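# Upright the fallen red-capped vial using forceps

## Task

The vial with the red cap lies on its side among the other vials on the tray and could be leaking. Get it standing, cap on top, in the tray's empty well, and finish with every vial upright and seated in a well. Any contact between the robot itself and the red vial fails the job, so use the forceps kept upright in their holder. Letting any glass drop more than a few centimetres also fails it.

## Robot and tools

Robot: two six-joint arms, left_arm and right_arm, each with a two-pad parallel gripper. The task demands that the red vial is handled only through the forceps, never by the grippers or arm links. Avoid crushing vials, knocking them out of wells, dropping anything from height or off the table, hard impacts, and any firm contact between the two arms (that can end the attempt).

Frames: the scene frame has its origin at table-top height midway between the nominal bases, +z up, +x out over the table, left_arm toward +y. Calibrated bases: left_arm at (-0.045, +0.393, 0) m, right_arm at (-0.041, -0.322, 0) m, each turned slightly about z. Every hand pose, velocity, target and wrist-camera pose an arm reports is in that arm's own base frame; fixed cameras and the table use the scene frame. Printed positions can be a few cm off, more at long reach. In the gripper frame the fingers point along +z and close along x; end_effector_position is the midpoint between the pads, the tips extend 17.5 mm further, and a block protrudes about 10 cm toward -y from the last joint axis.

The 18-number row (used by execute_actions and move): one flat list covering both arms: left dx, dy, dz, rx, ry, rz, gripper position, force_limit, speed, then the same nine for the right arm. All values lie in [-1, 1]. dx..rz are offsets, not poses: measured from that arm's Hand target as it stood when the action or move began, along that arm's base axes, with rotation about the Hand target's position. Scale: 1.0 equals 0.6 m or 180 degrees; rx, ry, rz form a single rotation vector. Sending zeros for all six returns the arm to its Hand target. Gripper numbers are absolute commands: position +1 = fully open (50 mm), about -0.65 = pads touching, -1 = close until blocked (use this to grip). force_limit maps -1/0/+1 to about 20/102/185 N per pad (real grip may be ~15 N more); speed maps to 20/85/150 mm/s. Both begin at +1. Always resend the current gripper numbers for an arm you want unchanged, since 0 is a real command. Stopped fingers only react to a position change of at least 0.01, and only then do new force or speed values apply; to soften a grip, open first.

execute_actions(actions, cameras): actions is a list of actions; each action is up to 15 rows, one per 1/30 s step, with the last row held to fill 15 steps. Every row in an action counts from that action's start pose, and each new action starts from the current Hand target, so repeating an offset keeps moving. An empty actions list returns state plus all camera images.

move(target, speed, blend, stop_force, zero, blocking, cameras): straight-line paths toward one row, or up to 15 rows all offset from the same starting Hand targets. speed in m/s, 0.002 to 3.6, default 0.25 (rotation capped at twice that in rad/s). blend in m rounds corners in a list; 0 stops at each. stop_force in N, 3 to 120, ends an arm's path when its wrist sensor feels that much push opposing the motion; the arm then backs off slightly but still presses somewhat. It is unreliable for light or tipping objects, and for turning grippers. Omit it when pulling away from a contact. zero (only with stop_force) chooses whether to re-zero first. blocking=false returns after 0.5 s (not allowed with stop_force). Paths do not avoid obstacles; faster moves lag, overshoot and hit harder, and a target even slightly beyond a firm contact can trigger a fault. Keep paths away from an arm's own base. The result adds a move: line, e.g. done, off_target, moving, held, fault; limits=paced means clipping, limits=held means withheld steps.

wait(seconds 0 to 10, cameras) lets time pass holding commands. stop(cameras) brakes a running move. zoom_image(camera, region [x0,y0,x1,y1] pixels, max 504x504) enlarges the latest image from cam_high (504x504), cam_left_wrist or cam_right_wrist (672x504). zero_wrist_force(arm) tares that sensor. finished_scene(scene) ends the attempt irreversibly; call it only once the vials rest correctly without the robot.

Reading results: Hand target is the last commanded pose after clipping; the gripper may rest short of it, and the next command asks for it again, or add the missing distance. Orientation commands are clipped to 32 degrees from the measured one per step. object_status: 0 moving, 1 blocked while opening, 2 blocked while closing (a grip), 3 reached position or pads met (probably empty). Opening in mm is about (250 - position_measured) x 0.202. Wrist force/torque are in the gripper's axes, zeroed at start; joint torques include gravity and offsets. Joint velocities "within noise" means still.

Faults: contact torque at a joint limit (142 N m for the big joints, 26.6 for wrists) or about 150 N outside force freezes the arm for 10 s; if its grip pins it, release first. Stretched or straining arms heat motors; MOTOR HOT warns at 70 °C and 85 °C locks the arm 30-60 s. Something may occasionally nudge a loose object.

Each tool is called after ">>>" as a command line: name --argument value for each argument, lists and objects as JSON in quotes; but a table of rows of numbers goes row by row, as --pt "numbers of a row", without its own name.

## Session

>>> execute_actions --actions '[]'

Scene clock: 0.00 s.
left_arm: end_effector_position=(+0.5277, -0.4798, +0.2358) position_measured=3 object_status=3 end_effector_quat_wxyz=(+0.003, +0.719, -0.669, +0.187) | right_arm: end_effector_position=(+0.8477, +0.0492, +0.3952) position_measured=3 object_status=3 end_effector_quat_wxyz=(+0.417, -0.228, +0.879, +0.035)
Joint positions: left_arm=[-0.952 -1.239 1.56 -2.262 -1.502 2.131] | right_arm=[3.32 -2.046 -1.228 -0.581 1.692 -1.844]
Joint velocities: within noise
Joint torques (N m): no reading
Wrist force (N): no reading
Wrist torque (N m): no reading
Wrist force, peak (N): no reading
Hand target: left_arm +0.5277, -0.4798, +0.2358; +0.003, +0.719, -0.669, +0.187 | right_arm +0.8477, +0.0492, +0.3952; +0.417, -0.228, +0.879, +0.035
Tool commands: left_gripper/position=+1.0 left_gripper/force_limit=+1.0 left_gripper/speed=+1.0 right_gripper/position=+1.0 right_gripper/force_limit=+1.0 right_gripper/speed=+1.0

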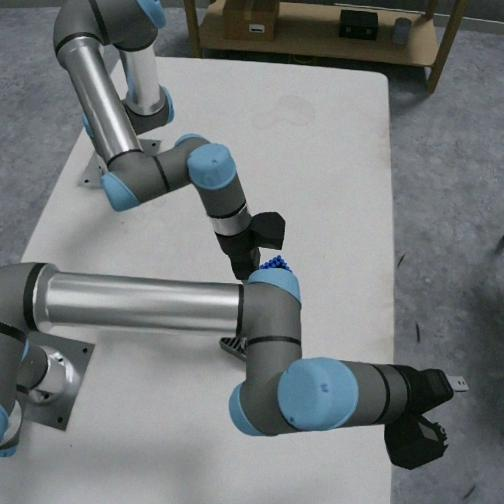

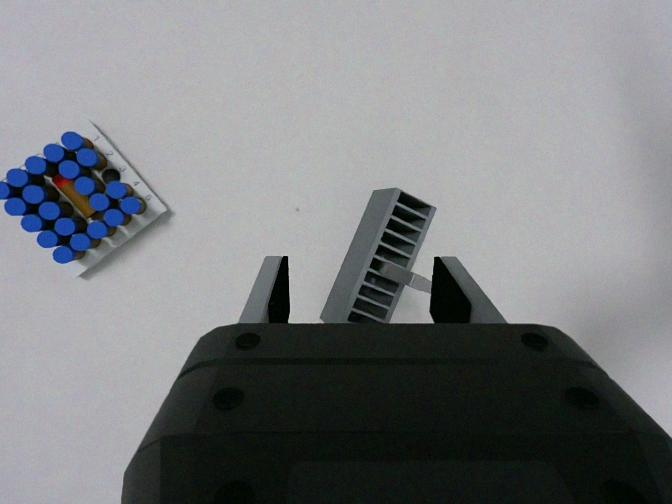

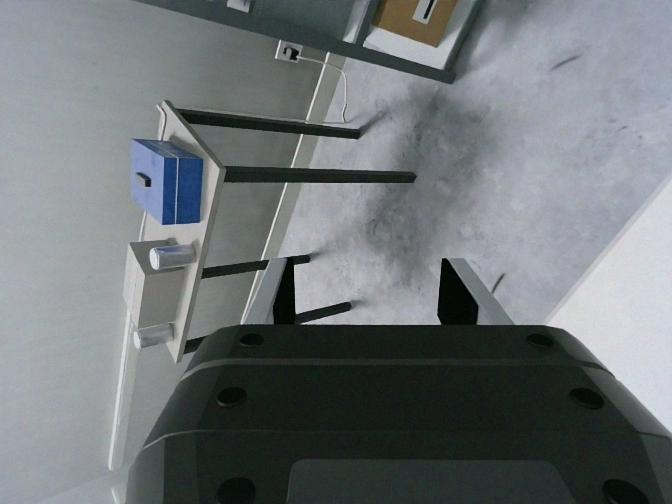

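>>> zoom_image --camera "cam_left_wrist" --region '[0, 110, 180, 290]'

>>> zoom_image --camera "cam_left_wrist" --region '[310, 170, 450, 330]'

Scaled by 2.800 from the camera's 672x504 image, which has a finer 960x720 frame.

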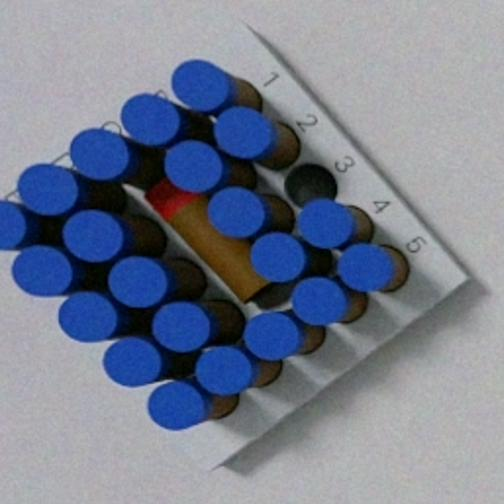

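Scaled by 3.150 from the camera's 672x504 image, which has a finer 960x720 frame.

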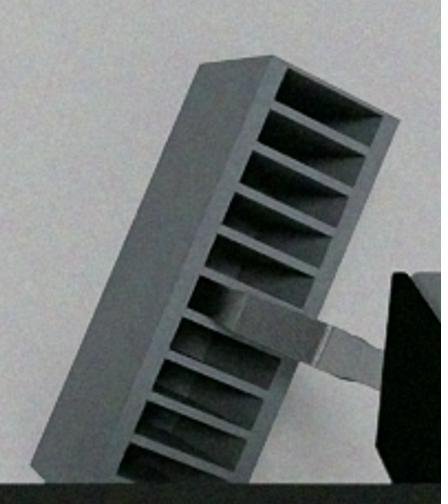

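>>> move --target '[-0.042,0.4497,-0.0597,-0.1080,-0.2576,-0.4233,1,1,1,-0.3462,0.118,-0.0587,-0.1764,0.2175,0.2049,1,-1,-1]' --speed 0.35 --cameras '["all"]'

Scene clock: 73.70 s.
left_arm: end_effector_position=(+0.5025, -0.2100, +0.2000) position_measured=3 object_status=3 end_effector_quat_wxyz=(+0.020, -0.035, +0.869, -0.492) | right_arm: end_effector_position=(+0.6401, +0.1201, +0.3599) position_measured=3 object_status=3 end_effector_quat_wxyz=(+0.000, -0.562, +0.827, +0.000)
Joint positions: left_arm=[-0.255 -1.305 2.127 -2.896 -2.514 4.115] | right_arm=[3.533 -1.932 -1.059 -1.722 1.57 -2.373]
Joint torques (N m): left_arm=[-1.47 -41.88 -8.93 -2.7 -3.12 1.57] | right_arm=[-9.57 46.3 12.34 2.31 1.7 3.36]
Wrist force (N): left_arm=[-0.9 -0.7 0.3] | right_arm=[-2.0 -1.9 1.0]
Wrist torque (N m): left_arm=[-0.26 0.03 -0.09] | right_arm=[-0.32 0.22 -0.26]
Wrist force, peak (N): left_arm=[1.8 0.0 0.7] | right_arm=[-2.0 -2.0 1.1]
Hand target: left_arm +0.5025, -0.2100, +0.2000; +0.020, -0.035, +0.869, -0.492 | right_arm +0.6400, +0.1200, +0.3599; +0.000, -0.562, +0.827, +0.000
Off the commanded pose: left_arm 0.000 m, 0 deg | right_arm 0.000 m, 0 deg.
move: done

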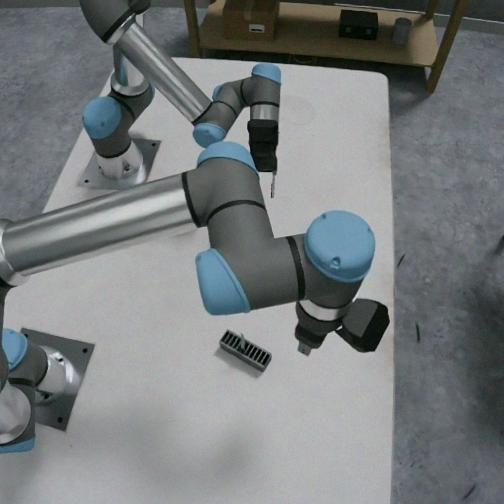

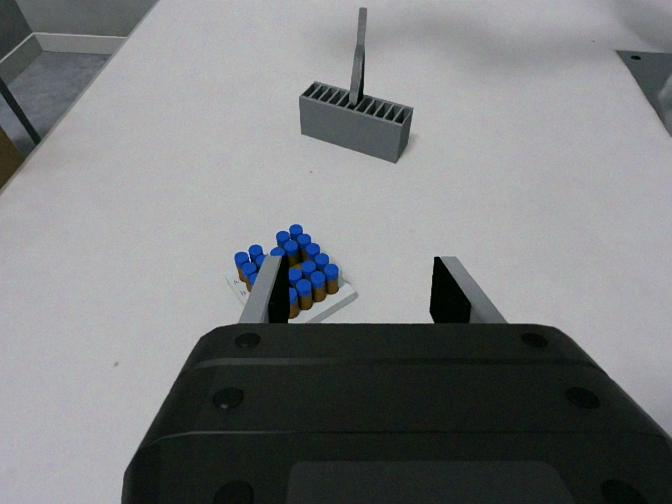

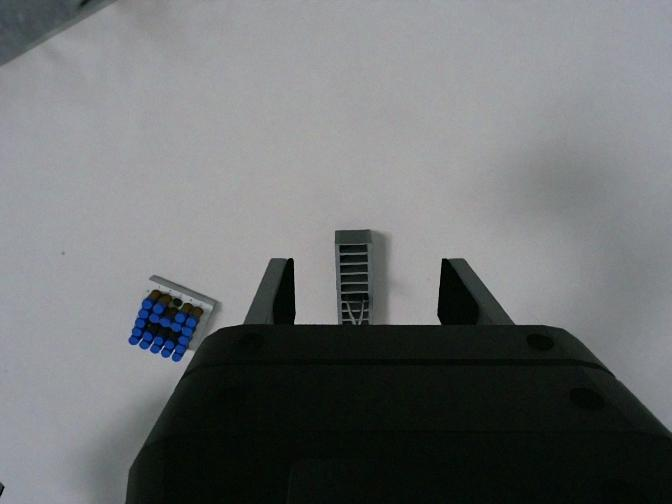

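>>> move --target '[0,0,0,0,0,0,1,1,1,-0.2395,0.0933,-0.2665,0,0,0,1,-1,-1]' --speed 0.25 --cameras '["all"]'

Scene clock: 104.63 s.
left_arm: end_effector_position=(+0.5025, -0.2100, +0.2000) position_measured=3 object_status=3 end_effector_quat_wxyz=(+0.020, -0.035, +0.869, -0.492) | right_arm: end_effector_position=(+0.4964, +0.1760, +0.2002) position_measured=3 object_status=3 end_effector_quat_wxyz=(+0.000, -0.562, +0.827, +0.000)
Joint positions: left_arm=[-0.255 -1.305 2.127 -2.896 -2.514 4.116] | right_arm=[3.738 -1.662 -1.808 -1.243 1.57 -2.168]
Joint torques (N m): left_arm=[5.38 -39.66 -8.5 -4.27 -2.37 -1.1] | right_arm=[-2.74 22.47 13.95 4.31 0.37 -1.75]
Wrist force (N): left_arm=[-1.0 -0.8 0.5] | right_arm=[-2.1 -1.5 1.4]
Wrist torque (N m): left_arm=[-0.28 0.06 -0.10] | right_arm=[-0.28 0.16 -0.21]
Wrist force, peak (N): left_arm=[-1.0 -1.0 0.4] | right_arm=[-1.9 -4.2 -1.7]
Hand target: left_arm +0.5025, -0.2100, +0.2000; +0.020, -0.035, +0.869, -0.492 | right_arm +0.4963, +0.1760, +0.2000; +0.000, -0.562, +0.827, +0.000
Off the commanded pose: left_arm 0.000 m, 0 deg | right_arm 0.000 m, 0 deg.
move: done

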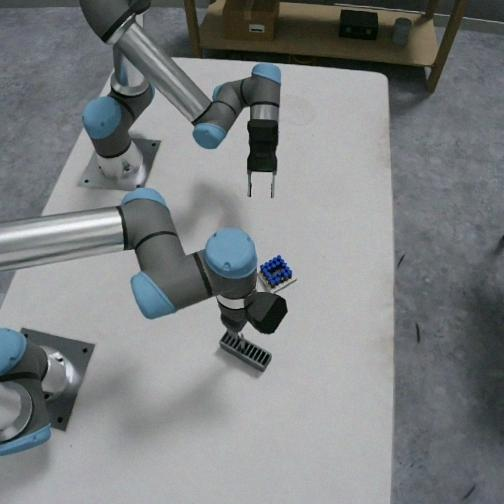

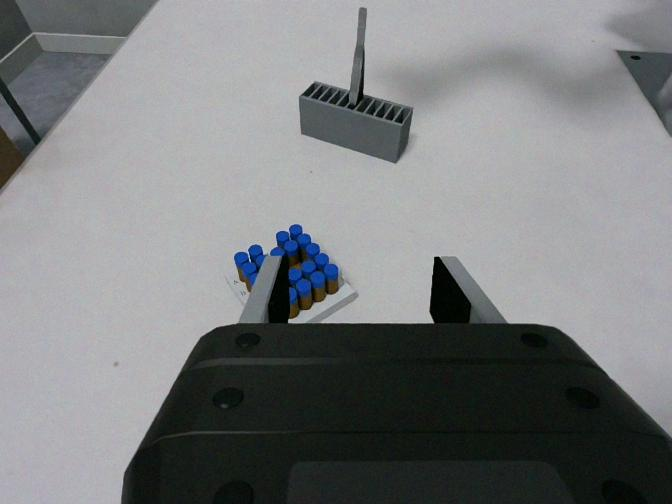

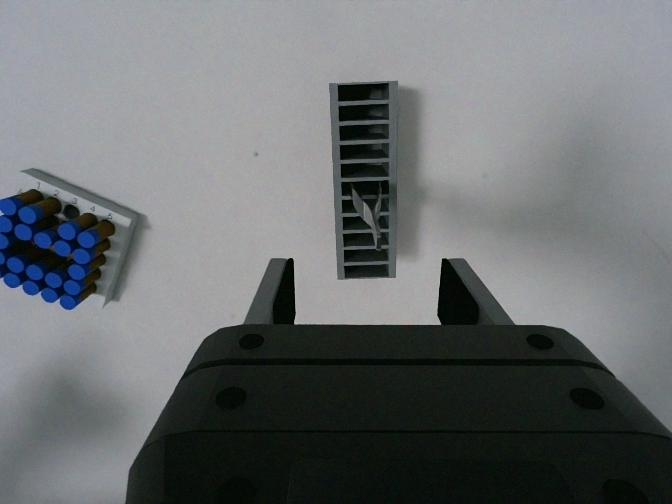

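>>> zoom_image --camera "cam_right_wrist" --region '[310, 150, 430, 290]'

>>> zoom_image --camera "cam_left_wrist" --region '[280, 0, 440, 170]'

Scaled by 3.600 from the camera's 672x504 image, which has a finer 960x720 frame.

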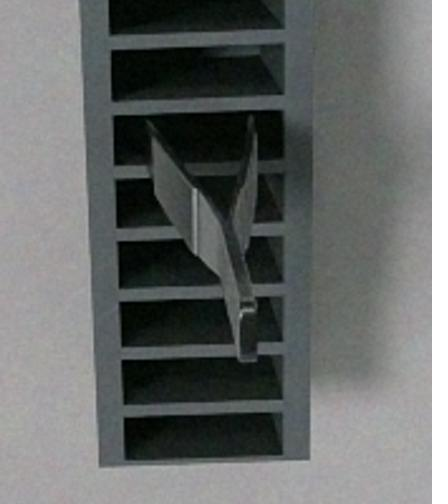

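Scaled by 2.965 from the camera's 672x504 image, which has a finer 960x720 frame.

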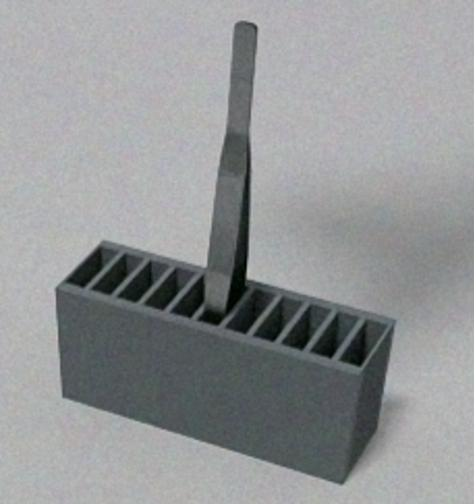

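>>> move --pt "0 0 0 0 0 0 1 1 1 -0.0015 -0.0128 -0.025 0 0 0.0111 1 -1 -1" --pt "0 0 0 0 0 0 1 1 1 -0.0015 -0.0128 -0.1592 0 0 0.0111 1 -1 -1" --speed '[0.1,0.06]' --stop_force 6 --cameras '["cam_left_wrist","cam_right_wrist"]'

Scene clock: 150.37 s.
left_arm: end_effector_position=(+0.5025, -0.2100, +0.2000) position_measured=3 object_status=3 end_effector_quat_wxyz=(+0.020, -0.035, +0.869, -0.492) | right_arm: end_effector_position=(+0.4954, +0.1683, +0.1045) position_measured=3 object_status=3 end_effector_quat_wxyz=(+0.000, -0.577, +0.817, +0.000)
Joint positions: left_arm=[-0.255 -1.305 2.127 -2.896 -2.514 4.116] | right_arm=[3.727 -1.759 -1.967 -0.987 1.571 -2.215]
Joint torques (N m): left_arm=[-4.51 -30.91 -10.26 -4.29 -1.27 -1.17] | right_arm=[3.81 37.9 32.34 4.3 -1.11 -2.06]
Wrist force (N): left_arm=[-0.9 -0.8 0.4] | right_arm=[-1.9 -1.6 1.1]
Wrist torque (N m): left_arm=[-0.28 0.05 -0.10] | right_arm=[-0.27 0.15 -0.32]
Wrist force, peak (N): left_arm=[-1.1 -0.9 0.4] | right_arm=[-2.0 -2.4 1.2]
Hand target: left_arm +0.5025, -0.2100, +0.2000; +0.020, -0.035, +0.869, -0.492 | right_arm +0.4954, +0.1683, +0.1045; +0.000, -0.577, +0.817, +0.000
Off the commanded pose: left_arm 0.000 m, 0 deg | right_arm 0.000 m, 0 deg.
move: done
Images, in order (width x height): cam_left_wrist 672x504, cam_right_wrist 672x504.

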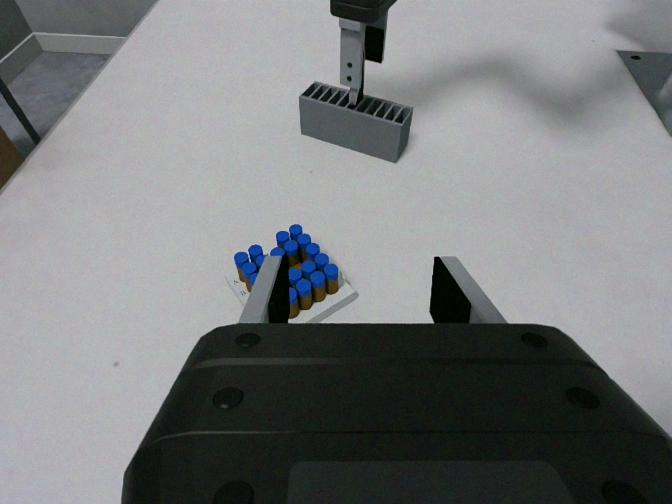

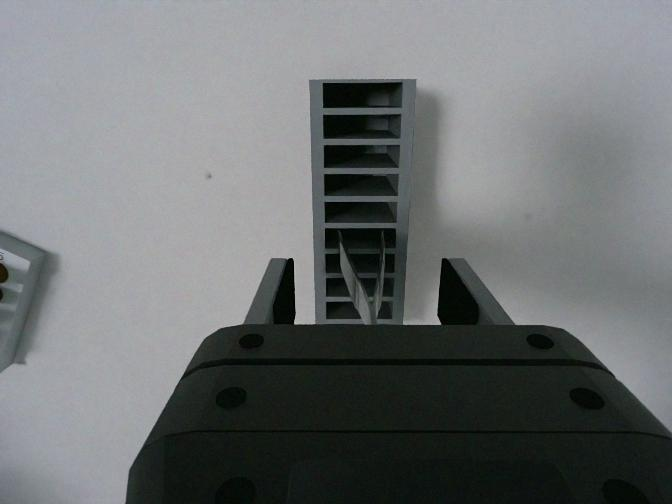

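>>> move --pt "0 0 0 0 0 0 1 1 1 0 0 0 0 0 0 -0.45 -1 -1" --pt "0 0 0 0 0 0 1 1 1 0 0 0.15 0 0 0 -0.45 -1 -1" --speed 0.1 --cameras '["cam_right_wrist"]'

Scene clock: 157.07 s.
left_arm: end_effector_position=(+0.5025, -0.2100, +0.2000) position_measured=3 object_status=3 end_effector_quat_wxyz=(+0.020, -0.035, +0.869, -0.492) | right_arm: end_effector_position=(+0.4955, +0.1683, +0.1946) position_measured=220 object_status=3 end_effector_quat_wxyz=(+0.000, -0.577, +0.817, +0.000)
Joint positions: left_arm=[-0.255 -1.305 2.127 -2.896 -2.514 4.116] | right_arm=[3.727 -1.658 -1.827 -1.228 1.571 -2.215]
Joint torques (N m): left_arm=[-8.51 -20.13 -13.04 -4.37 -1.25 -1.14] | right_arm=[1.02 22.44 12.59 3.87 -0.91 -1.33]
Wrist force (N): left_arm=[-0.8 -0.8 0.4] | right_arm=[-1.7 -1.7 1.2]
Wrist torque (N m): left_arm=[-0.26 0.03 -0.10] | right_arm=[-0.31 0.10 -0.28]
Wrist force, peak (N): left_arm=[-1.2 -1.0 0.3] | right_arm=[-1.8 -1.5 3.0]
Hand target: left_arm +0.5025, -0.2100, +0.2000; +0.020, -0.035, +0.869, -0.492 | right_arm +0.4954, +0.1683, +0.1945; +0.000, -0.577, +0.817, +0.000
Off the commanded pose: left_arm 0.000 m, 0 deg | right_arm 0.000 m, 0 deg.
move: done
Images, in order (width x height): cam_right_wrist 672x504.

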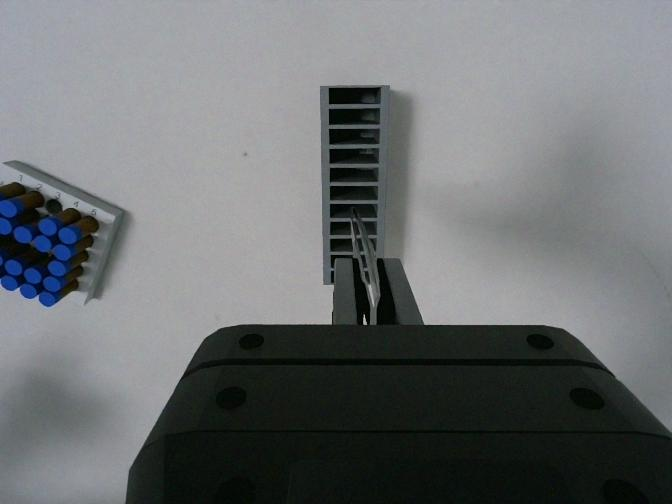

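>>> zoom_image --camera "cam_right_wrist" --region '[320, 180, 420, 330]'

Scaled by 3.360 from the camera's 672x504 image, which has a finer 960x720 frame.

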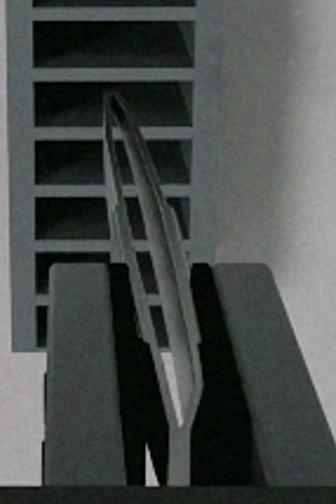

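>>> move --target '[0.0667,0.05,0,0,0,0,1,1,1,0.071,0.369,0.0092,0,0,0.3606,-0.45,-1,-1]' --speed 0.2 --cameras '["cam_left_wrist","cam_right_wrist"]'

Scene clock: 185.90 s.
left_arm: end_effector_position=(+0.5425, -0.1799, +0.2000) position_measured=3 object_status=3 end_effector_quat_wxyz=(+0.020, -0.035, +0.869, -0.492) | right_arm: end_effector_position=(+0.5380, +0.3898, +0.2000) position_measured=220 object_status=3 end_effector_quat_wxyz=(+0.000, +0.925, -0.380, +0.000)
Joint positions: left_arm=[-0.177 -1.249 2.014 -2.739 -2.548 4.238] | right_arm=[3.971 -1.983 -1.398 -1.332 1.57 -3.103]
Joint torques (N m): left_arm=[-8.52 -36.98 -9.62 -4.61 -1.79 -1.3] | right_arm=[-9 49.85 13.13 4.76 2.03 2.25]
Wrist force (N): left_arm=[-0.6 -0.6 0.4] | right_arm=[-1.9 -1.8 1.4]
Wrist torque (N m): left_arm=[-0.19 0.01 -0.19] | right_arm=[-0.30 0.13 -0.26]
Wrist force, peak (N): left_arm=[-1.3 -0.7 0.2] | right_arm=[-2.7 -3.2 1.4]
Hand target: left_arm +0.5425, -0.1800, +0.2000; +0.020, -0.035, +0.869, -0.492 | right_arm +0.5380, +0.3897, +0.2000; +0.000, +0.925, -0.380, +0.000
Off the commanded pose: left_arm 0.000 m, 0 deg | right_arm 0.000 m, 0 deg.
move: done
Images, in order (width x height): cam_left_wrist 672x504, cam_right_wrist 672x504.

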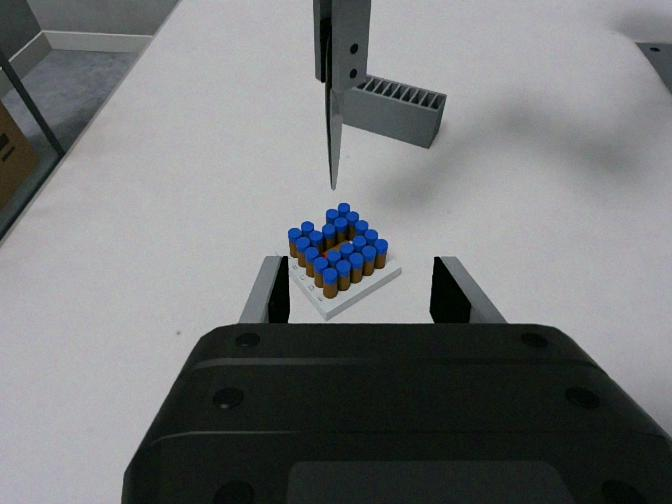

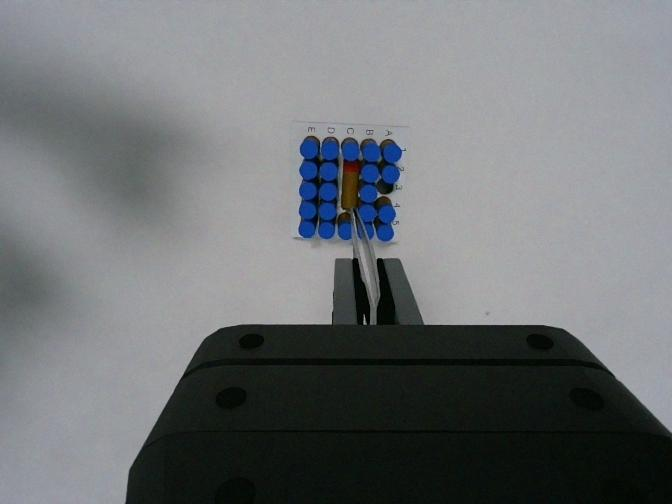

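>>> zoom_image --camera "cam_right_wrist" --region '[285, 110, 425, 250]'

>>> zoom_image --camera "cam_left_wrist" --region '[280, 180, 410, 320]'

Scaled by 3.600 from the camera's 672x504 image, which has a finer 960x720 frame.

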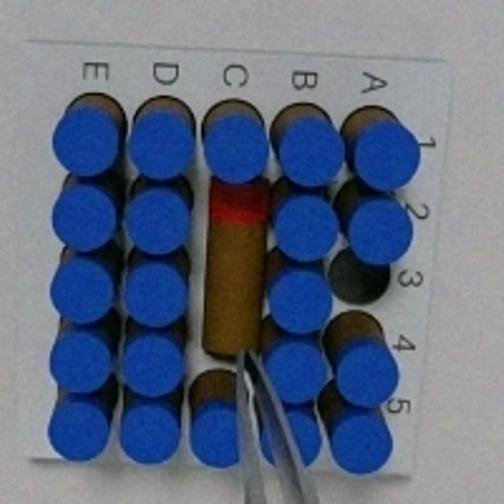

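Scaled by 3.600 from the camera's 672x504 image, which has a finer 960x720 frame.

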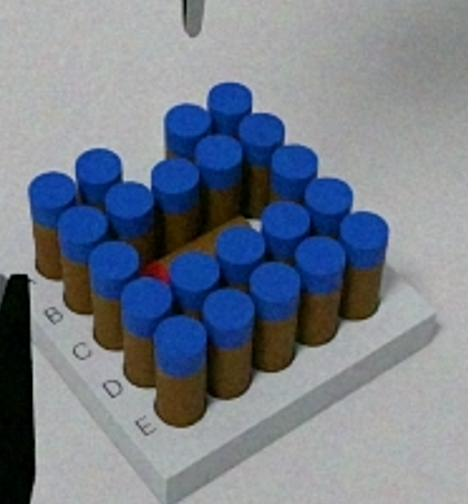

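>>> move --target '[0,0,0,0,0,0,1,1,1,0.0018,0.0018,-0.0867,0,0,-0.0139,-0.45,-1,-1]' --speed 0.1 --cameras '["cam_left_wrist","cam_right_wrist"]'

>>> zoom_image --camera "cam_right_wrist" --region '[260, 100, 440, 280]'

>>> zoom_image --camera "cam_left_wrist" --region '[280, 180, 410, 320]'

Scene clock: 219.33 s.
left_arm: end_effector_position=(+0.5425, -0.1800, +0.2000) position_measured=3 object_status=3 end_effector_quat_wxyz=(+0.020, -0.035, +0.869, -0.492) | right_arm: end_effector_position=(+0.5391, +0.3908, +0.1479) position_measured=220 object_status=3 end_effector_quat_wxyz=(+0.000, +0.916, -0.400, +0.000)
Joint positions: left_arm=[-0.177 -1.249 2.014 -2.739 -2.548 4.238] | right_arm=[3.971 -2.022 -1.478 -1.212 1.57 -3.06]
Joint torques (N m): left_arm=[-8.94 -44.75 -9.18 -4.64 -1.17 -1.34] | right_arm=[-8.63 50.79 35.12 2.76 0.04 -2.55]
Wrist force (N): left_arm=[-0.5 -0.4 0.4] | right_arm=[-2.1 -1.9 1.3]
Wrist torque (N m): left_arm=[-0.15 0.00 -0.18] | right_arm=[-0.33 0.18 -0.25]
Wrist force, peak (N): left_arm=[-0.9 -0.7 0.3] | right_arm=[-1.8 -1.6 3.4]
Hand target: left_arm +0.5425, -0.1800, +0.2000; +0.020, -0.035, +0.869, -0.492 | right_arm +0.5391, +0.3908, +0.1480; +0.000, +0.916, -0.400, +0.000
Off the commanded pose: left_arm 0.000 m, 0 deg | right_arm 0.000 m, 0 deg.
move: done
Images, in order (width x height): cam_left_wrist 672x504, cam_right_wrist 672x504.

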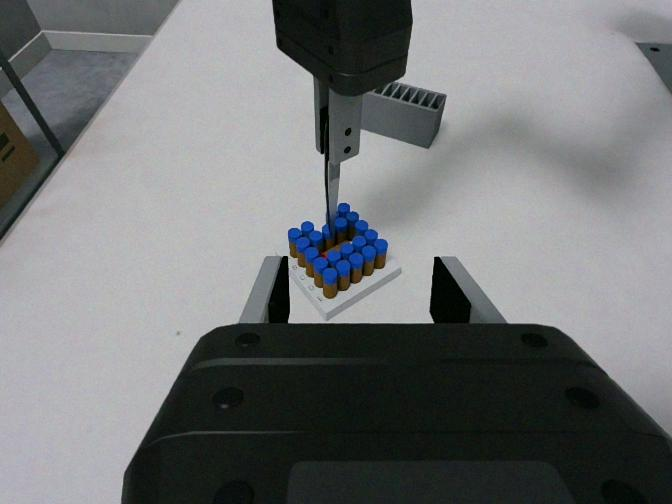

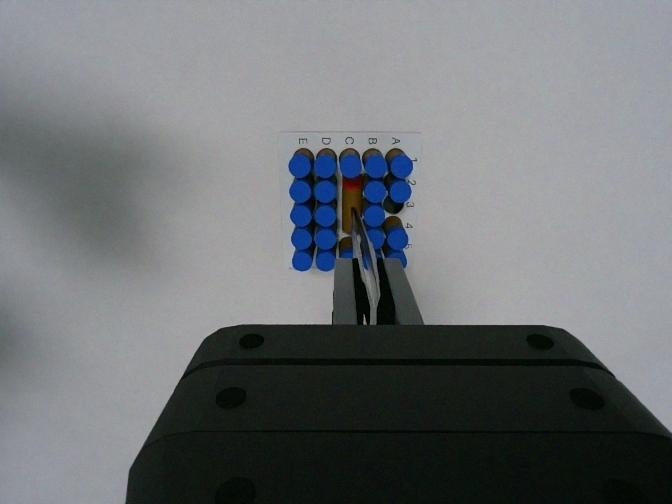

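Scaled by 2.800 from the camera's 672x504 image, which has a finer 960x720 frame.

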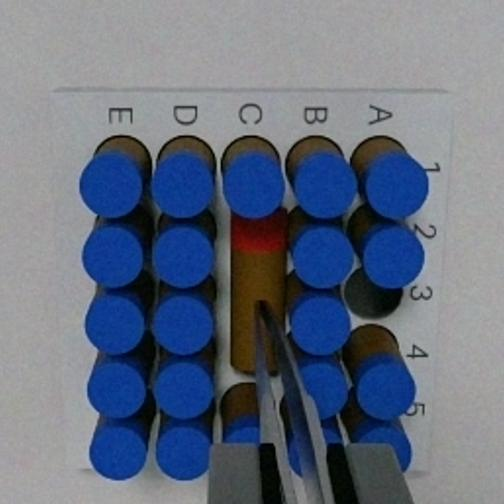

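Scaled by 3.600 from the camera's 672x504 image, which has a finer 960x720 frame.

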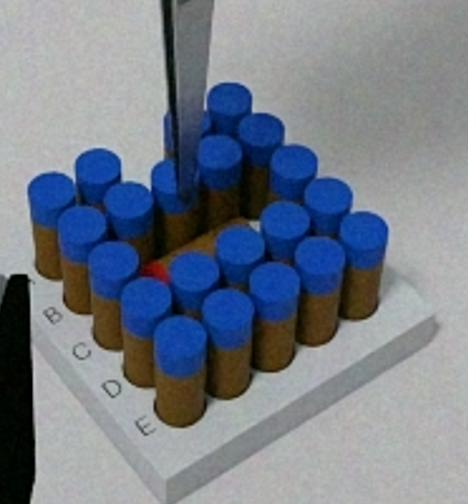

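>>> move --pt "0 0 0 0 0 0 1 1 1 0.0011 0.002 0 0 0 0 -0.33 -1 -1" --pt "0 0 0 0 0 0 1 1 1 0.0011 0.002 -0.0133 0 0 0 -0.33 -1 -1" --speed 0.04 --cameras '["cam_right_wrist"]'

>>> zoom_image --camera "cam_right_wrist" --region '[260, 100, 440, 280]'

Scene clock: 246.30 s.
left_arm: end_effector_position=(+0.5425, -0.1800, +0.2000) position_measured=3 object_status=3 end_effector_quat_wxyz=(+0.020, -0.035, +0.869, -0.492) | right_arm: end_effector_position=(+0.5398, +0.3920, +0.1399) position_measured=202 object_status=3 end_effector_quat_wxyz=(+0.000, +0.916, -0.400, +0.000)
Joint positions: left_arm=[-0.177 -1.249 2.014 -2.739 -2.548 4.238] | right_arm=[3.971 -2.032 -1.486 -1.195 1.57 -3.059]
Joint torques (N m): left_arm=[-8.68 -45.01 -8.92 -4.71 -1.13 -1.44] | right_arm=[7.3 49.75 25.66 2.04 -0.98 3.34]
Wrist force (N): left_arm=[-0.5 -0.6 0.5] | right_arm=[-2.0 -1.8 1.4]
Wrist torque (N m): left_arm=[-0.21 0.00 -0.18] | right_arm=[-0.32 0.16 -0.28]
Wrist force, peak (N): left_arm=[-0.7 -0.7 0.5] | right_arm=[-2.1 -1.9 1.5]
Hand target: left_arm +0.5425, -0.1800, +0.2000; +0.020, -0.035, +0.869, -0.492 | right_arm +0.5398, +0.3920, +0.1400; +0.000, +0.916, -0.400, +0.000
Off the commanded pose: left_arm 0.000 m, 0 deg | right_arm 0.000 m, 0 deg.
move: done
Images, in order (width x height): cam_right_wrist 672x504.

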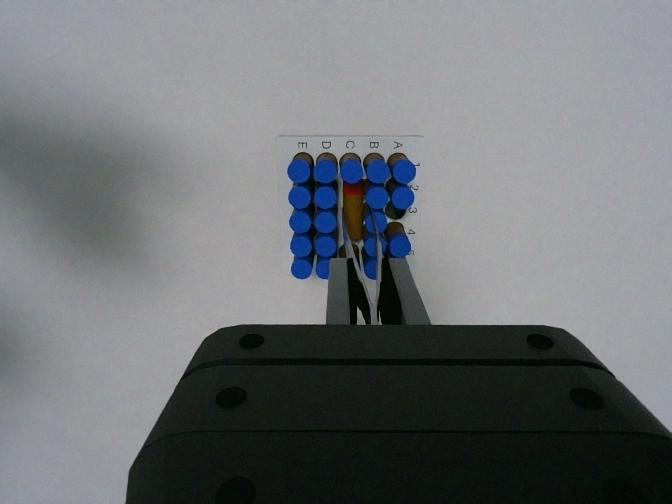

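Scaled by 2.800 from the camera's 672x504 image, which has a finer 960x720 frame.

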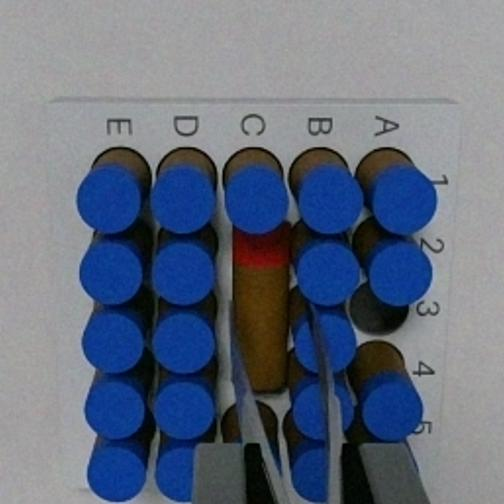

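>>> zoom_image --camera "cam_right_wrist" --region '[320, 160, 400, 260]'

Scaled by 5.040 from the camera's 672x504 image, which has a finer 960x720 frame.

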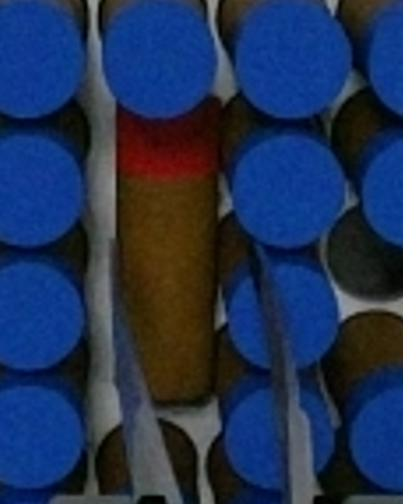

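>>> move --pt "0 0 0 0 0 0 1 1 1 -0.0013 0.0015 0 0 0 0 -0.33 -1 -1" --pt "0 0 0 0 0 0 1 1 1 -0.0013 0.0015 -0.0183 0 0 0 -0.33 -1 -1" --speed 0.04 --stop_force 4 --cameras '["cam_right_wrist"]'

>>> zoom_image --camera "cam_right_wrist" --region '[320, 160, 400, 260]'

Scene clock: 263.90 s.
left_arm: end_effector_position=(+0.5425, -0.1800, +0.2000) position_measured=3 object_status=3 end_effector_quat_wxyz=(+0.020, -0.035, +0.869, -0.492) | right_arm: end_effector_position=(+0.5390, +0.3929, +0.1291) position_measured=202 object_status=3 end_effector_quat_wxyz=(+0.000, +0.916, -0.400, +0.000)
Joint positions: left_arm=[-0.177 -1.249 2.014 -2.739 -2.548 4.238] | right_arm=[3.973 -2.042 -1.501 -1.17 1.57 -3.058]
Joint torques (N m): left_arm=[-8.31 -45.19 -8.79 -4.57 -1 -1.33] | right_arm=[-7.88 52.74 34 1.9 -0.74 -2.53]
Wrist force (N): left_arm=[-0.5 -0.7 0.2] | right_arm=[-2.1 -2.0 1.3]
Wrist torque (N m): left_arm=[-0.21 0.01 -0.18] | right_arm=[-0.35 0.18 -0.28]
Wrist force, peak (N): left_arm=[-0.7 -0.8 0.4] | right_arm=[-1.9 -2.1 1.8]
Hand target: left_arm +0.5425, -0.1800, +0.2000; +0.020, -0.035, +0.869, -0.492 | right_arm +0.5390, +0.3929, +0.1291; +0.000, +0.916, -0.400, +0.000
Off the commanded pose: left_arm 0.000 m, 0 deg | right_arm 0.000 m, 0 deg.
move: done
Images, in order (width x height): cam_right_wrist 672x504.

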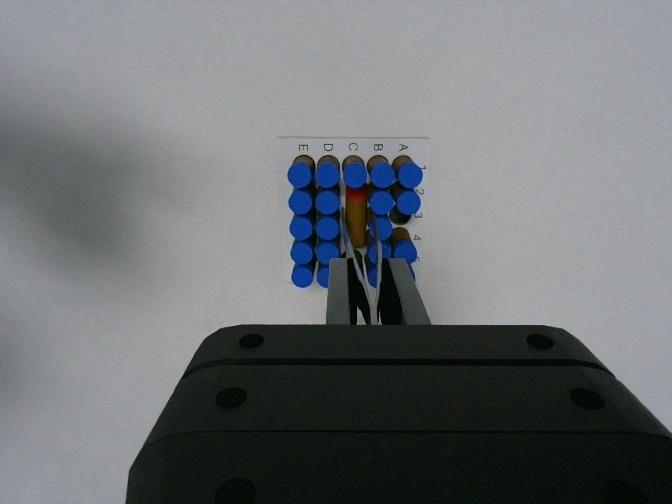

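Scaled by 5.040 from the camera's 672x504 image, which has a finer 960x720 frame.

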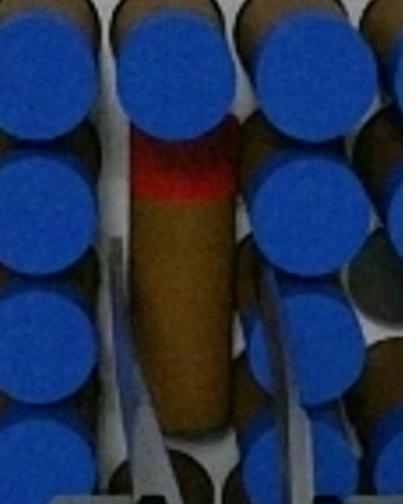

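>>> move --target '[0,0,0,0,0,0,1,1,1,-0.0005,0.0005,-0.0173,0,0,0,-0.33,-1,-1]' --speed 0.03 --stop_force 4 --cameras '["cam_right_wrist"]'

>>> zoom_image --camera "cam_right_wrist" --region '[320, 160, 400, 260]'

Scene clock: 272.27 s.
left_arm: end_effector_position=(+0.5425, -0.1800, +0.2000) position_measured=3 object_status=3 end_effector_quat_wxyz=(+0.020, -0.035, +0.869, -0.492) | right_arm: end_effector_position=(+0.5387, +0.3932, +0.1187) position_measured=202 object_status=3 end_effector_quat_wxyz=(+0.000, +0.916, -0.400, +0.000)
Joint positions: left_arm=[-0.177 -1.249 2.014 -2.739 -2.548 4.238] | right_arm=[3.974 -2.051 -1.515 -1.146 1.57 -3.057]
Joint torques (N m): left_arm=[-7.99 -44.38 -8.87 -4.56 -0.98 -1.36] | right_arm=[6.92 52.97 34.23 1.97 -0.11 2.63]
Wrist force (N): left_arm=[-0.7 -0.7 0.3] | right_arm=[-2.2 -2.0 1.2]
Wrist torque (N m): left_arm=[-0.20 0.02 -0.18] | right_arm=[-0.35 0.22 -0.27]
Wrist force, peak (N): left_arm=[-0.8 -0.6 0.5] | right_arm=[-2.0 -2.3 1.5]
Hand target: left_arm +0.5425, -0.1800, +0.2000; +0.020, -0.035, +0.869, -0.492 | right_arm +0.5387, +0.3932, +0.1187; +0.000, +0.916, -0.400, +0.000
Off the commanded pose: left_arm 0.000 m, 0 deg | right_arm 0.000 m, 0 deg.
move: done
Images, in order (width x height): cam_right_wrist 672x504.

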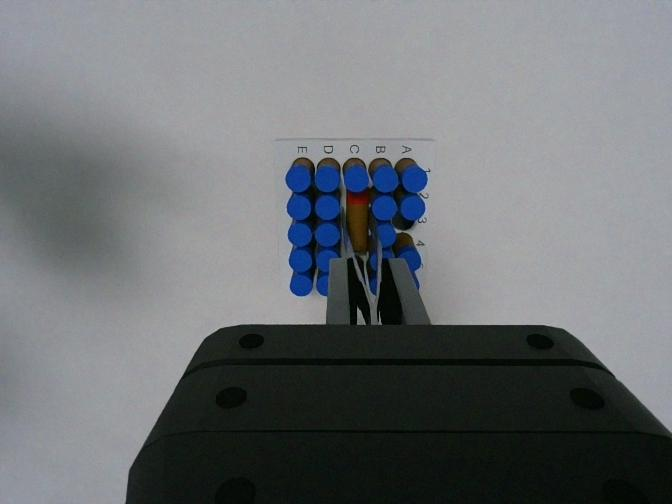

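Scaled by 5.040 from the camera's 672x504 image, which has a finer 960x720 frame.

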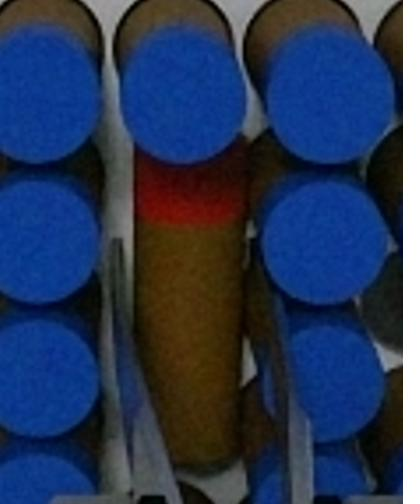

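>>> move --pt "0 0 0 0 0 0 1 1 1 0 0 0 0 0 0 -0.45 -1 -1" --pt "0 0 0 0 0 0 1 1 1 0 0 0.01 0 0 0 -0.45 -1 -1" --speed 0.03 --cameras '["cam_right_wrist","cam_left_wrist"]'

>>> zoom_image --camera "cam_right_wrist" --region '[320, 160, 400, 260]'

Scene clock: 277.87 s.
left_arm: end_effector_position=(+0.5425, -0.1800, +0.2000) position_measured=3 object_status=3 end_effector_quat_wxyz=(+0.020, -0.035, +0.869, -0.492) | right_arm: end_effector_position=(+0.5387, +0.3932, +0.1248) position_measured=213 object_status=2 end_effector_quat_wxyz=(+0.000, +0.916, -0.400, +0.000)
Joint positions: left_arm=[-0.177 -1.249 2.014 -2.739 -2.548 4.238] | right_arm=[3.974 -2.045 -1.507 -1.16 1.57 -3.057]
Joint torques (N m): left_arm=[-8.19 -44.96 -9.24 -4.43 -1.07 -1.43] | right_arm=[6.13 44.62 27.07 4.13 0.2 0.01]
Wrist force (N): left_arm=[-0.5 -0.6 0.4] | right_arm=[-2.0 -1.8 1.4]
Wrist torque (N m): left_arm=[-0.20 0.00 -0.19] | right_arm=[-0.33 0.18 -0.28]
Wrist force, peak (N): left_arm=[-0.7 -0.7 0.6] | right_arm=[-2.3 -2.1 1.4]
Hand target: left_arm +0.5425, -0.1800, +0.2000; +0.020, -0.035, +0.869, -0.492 | right_arm +0.5387, +0.3932, +0.1247; +0.000, +0.916, -0.400, +0.000
Off the commanded pose: left_arm 0.000 m, 0 deg | right_arm 0.000 m, 0 deg.
move: done
Images, in order (width x height): cam_left_wrist 672x504, cam_right_wrist 672x504.

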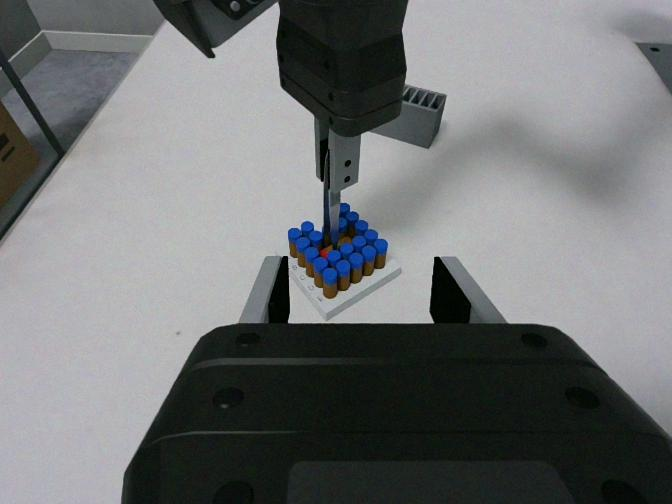

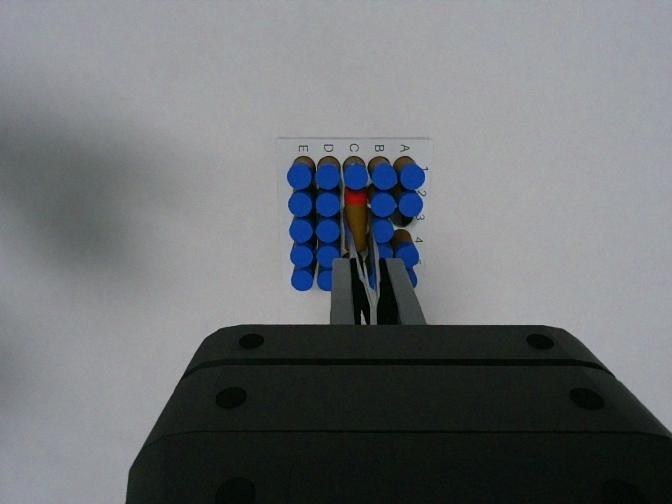

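Scaled by 5.040 from the camera's 672x504 image, which has a finer 960x720 frame.

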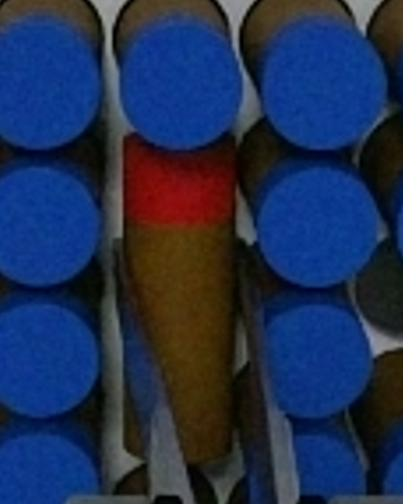

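>>> move --pt "0 0 0 0 0 0 1 1 1 0 0 0.0838 0 0 0 -0.45 -1 -1" --pt "0 0 0 0 0 0 1 1 1 -0.126 -0.1627 0.0838 0 0 0 -0.45 -1 -1" --pt "0 0 0 0 0 0 1 1 1 -0.126 -0.1627 0.0 0 0 0 -0.45 -1 -1" --speed '[0.06,0.12,0.06]' --blend '[0.008,0.008,0]' --cameras '["cam_left_wrist","cam_right_wrist"]'

>>> zoom_image --camera "cam_right_wrist" --region '[300, 160, 400, 260]'

Scene clock: 301.57 s.
left_arm: end_effector_position=(+0.5425, -0.1800, +0.2000) position_measured=3 object_status=3 end_effector_quat_wxyz=(+0.020, -0.035, +0.869, -0.492) | right_arm: end_effector_position=(+0.4630, +0.2955, +0.1245) position_measured=213 object_status=2 end_effector_quat_wxyz=(+0.000, +0.916, -0.400, +0.000)
Joint positions: left_arm=[-0.177 -1.249 2.014 -2.739 -2.548 4.238] | right_arm=[3.955 -1.79 -1.869 -1.055 1.57 -3.075]
Joint torques (N m): left_arm=[-7.71 -44.64 -9.37 -4.37 -1.07 -1.32] | right_arm=[6.09 40.13 31.86 2.15 -1.09 3.37]
Wrist force (N): left_arm=[-0.5 -0.6 0.3] | right_arm=[-1.8 -1.8 1.1]
Wrist torque (N m): left_arm=[-0.18 0.00 -0.18] | right_arm=[-0.32 0.15 -0.19]
Wrist force, peak (N): left_arm=[-0.6 -0.8 0.5] | right_arm=[-2.0 -1.5 3.7]
Hand target: left_arm +0.5425, -0.1800, +0.2000; +0.020, -0.035, +0.869, -0.492 | right_arm +0.4631, +0.2956, +0.1247; +0.000, +0.916, -0.400, +0.000
Off the commanded pose: left_arm 0.000 m, 0 deg | right_arm 0.000 m, 0 deg.
move: done
Images, in order (width x height): cam_left_wrist 672x504, cam_right_wrist 672x504.

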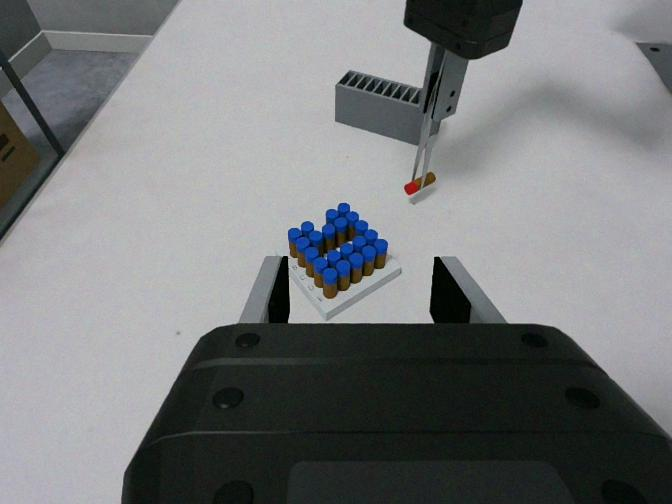

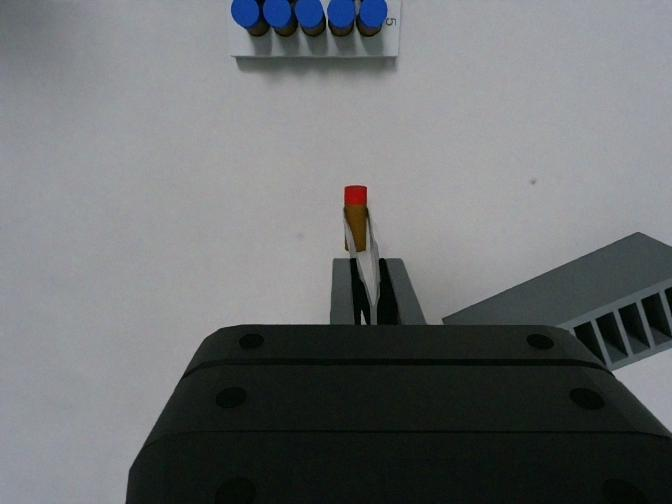

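Scaled by 5.040 from the camera's 672x504 image, which has a finer 960x720 frame.

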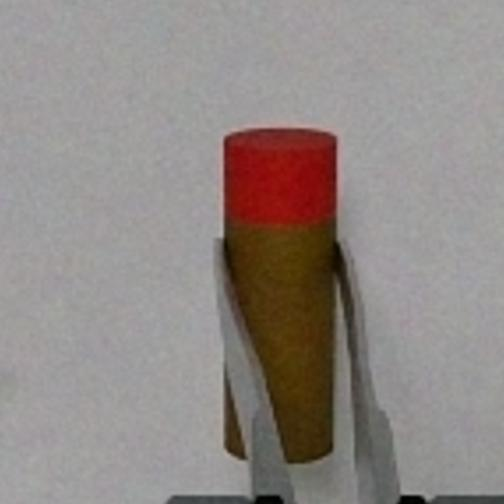

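>>> zoom_image --camera "cam_left_wrist" --region '[380, 140, 470, 220]'

>>> move --target '[0,0,0,0,0,0,1,1,1,0,0,-0.0383,0,0,0,-0.45,-1,-1]' --speed 0.02 --stop_force 3 --cameras '["cam_left_wrist"]'

>>> zoom_image --camera "cam_left_wrist" --region '[380, 140, 470, 220]'

Scaled by 5.600 from the camera's 672x504 image, which has a finer 960x720 frame.

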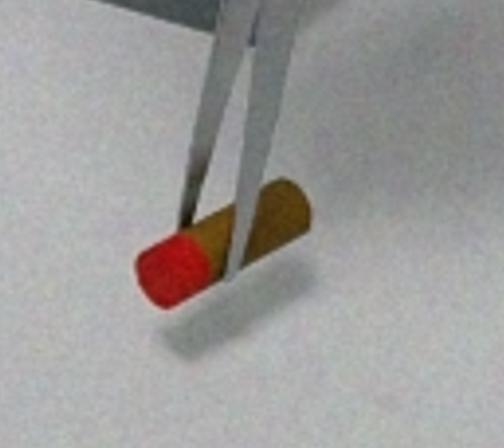

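Scene clock: 308.07 s.
left_arm: end_effector_position=(+0.5425, -0.1800, +0.2000) position_measured=3 object_status=3 end_effector_quat_wxyz=(+0.020, -0.035, +0.869, -0.492) | right_arm: end_effector_position=(+0.4631, +0.2956, +0.1040) position_measured=213 object_status=2 end_effector_quat_wxyz=(+0.000, +0.916, -0.400, +0.000)
Joint positions: left_arm=[-0.177 -1.249 2.014 -2.739 -2.548 4.238] | right_arm=[3.955 -1.816 -1.896 -1.001 1.57 -3.075]
Joint torques (N m): left_arm=[-7.43 -44.62 -9.45 -4.32 -1.16 -1.28] | right_arm=[6.11 41.11 33.33 4.83 -0.82 3.21]
Wrist force (N): left_arm=[-0.6 -0.5 0.3] | right_arm=[-2.1 -2.0 1.4]
Wrist torque (N m): left_arm=[-0.18 0.02 -0.19] | right_arm=[-0.34 0.21 -0.18]
Wrist force, peak (N): left_arm=[-0.7 -0.9 0.4] | right_arm=[-2.4 -2.0 -2.7]
Hand target: left_arm +0.5425, -0.1800, +0.2000; +0.020, -0.035, +0.869, -0.492 | right_arm +0.4631, +0.2956, +0.1040; +0.000, +0.916, -0.400, +0.000 (not the last commanded pose)
Off the commanded pose: left_arm 0.000 m, 0 deg | right_arm 0.002 m, 0 deg.
move: contact (right_arm)
Images, in order (width x height): cam_left_wrist 672x504.

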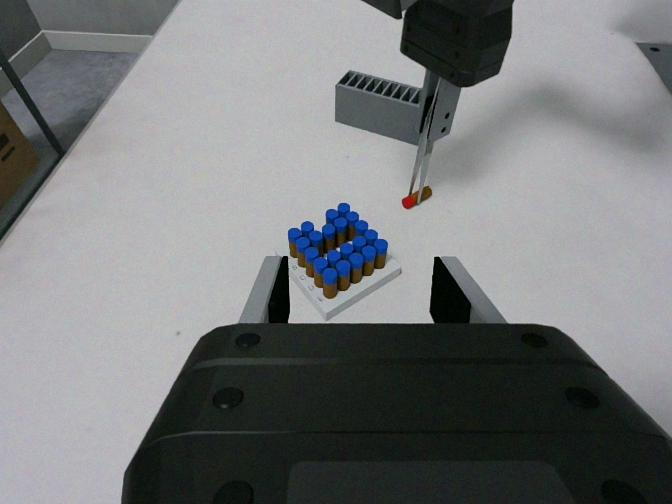

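Scaled by 5.600 from the camera's 672x504 image, which has a finer 960x720 frame.

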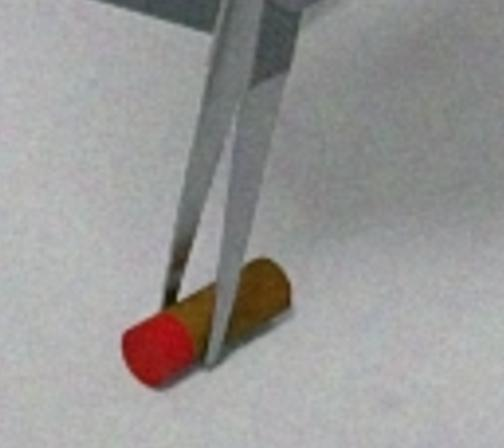

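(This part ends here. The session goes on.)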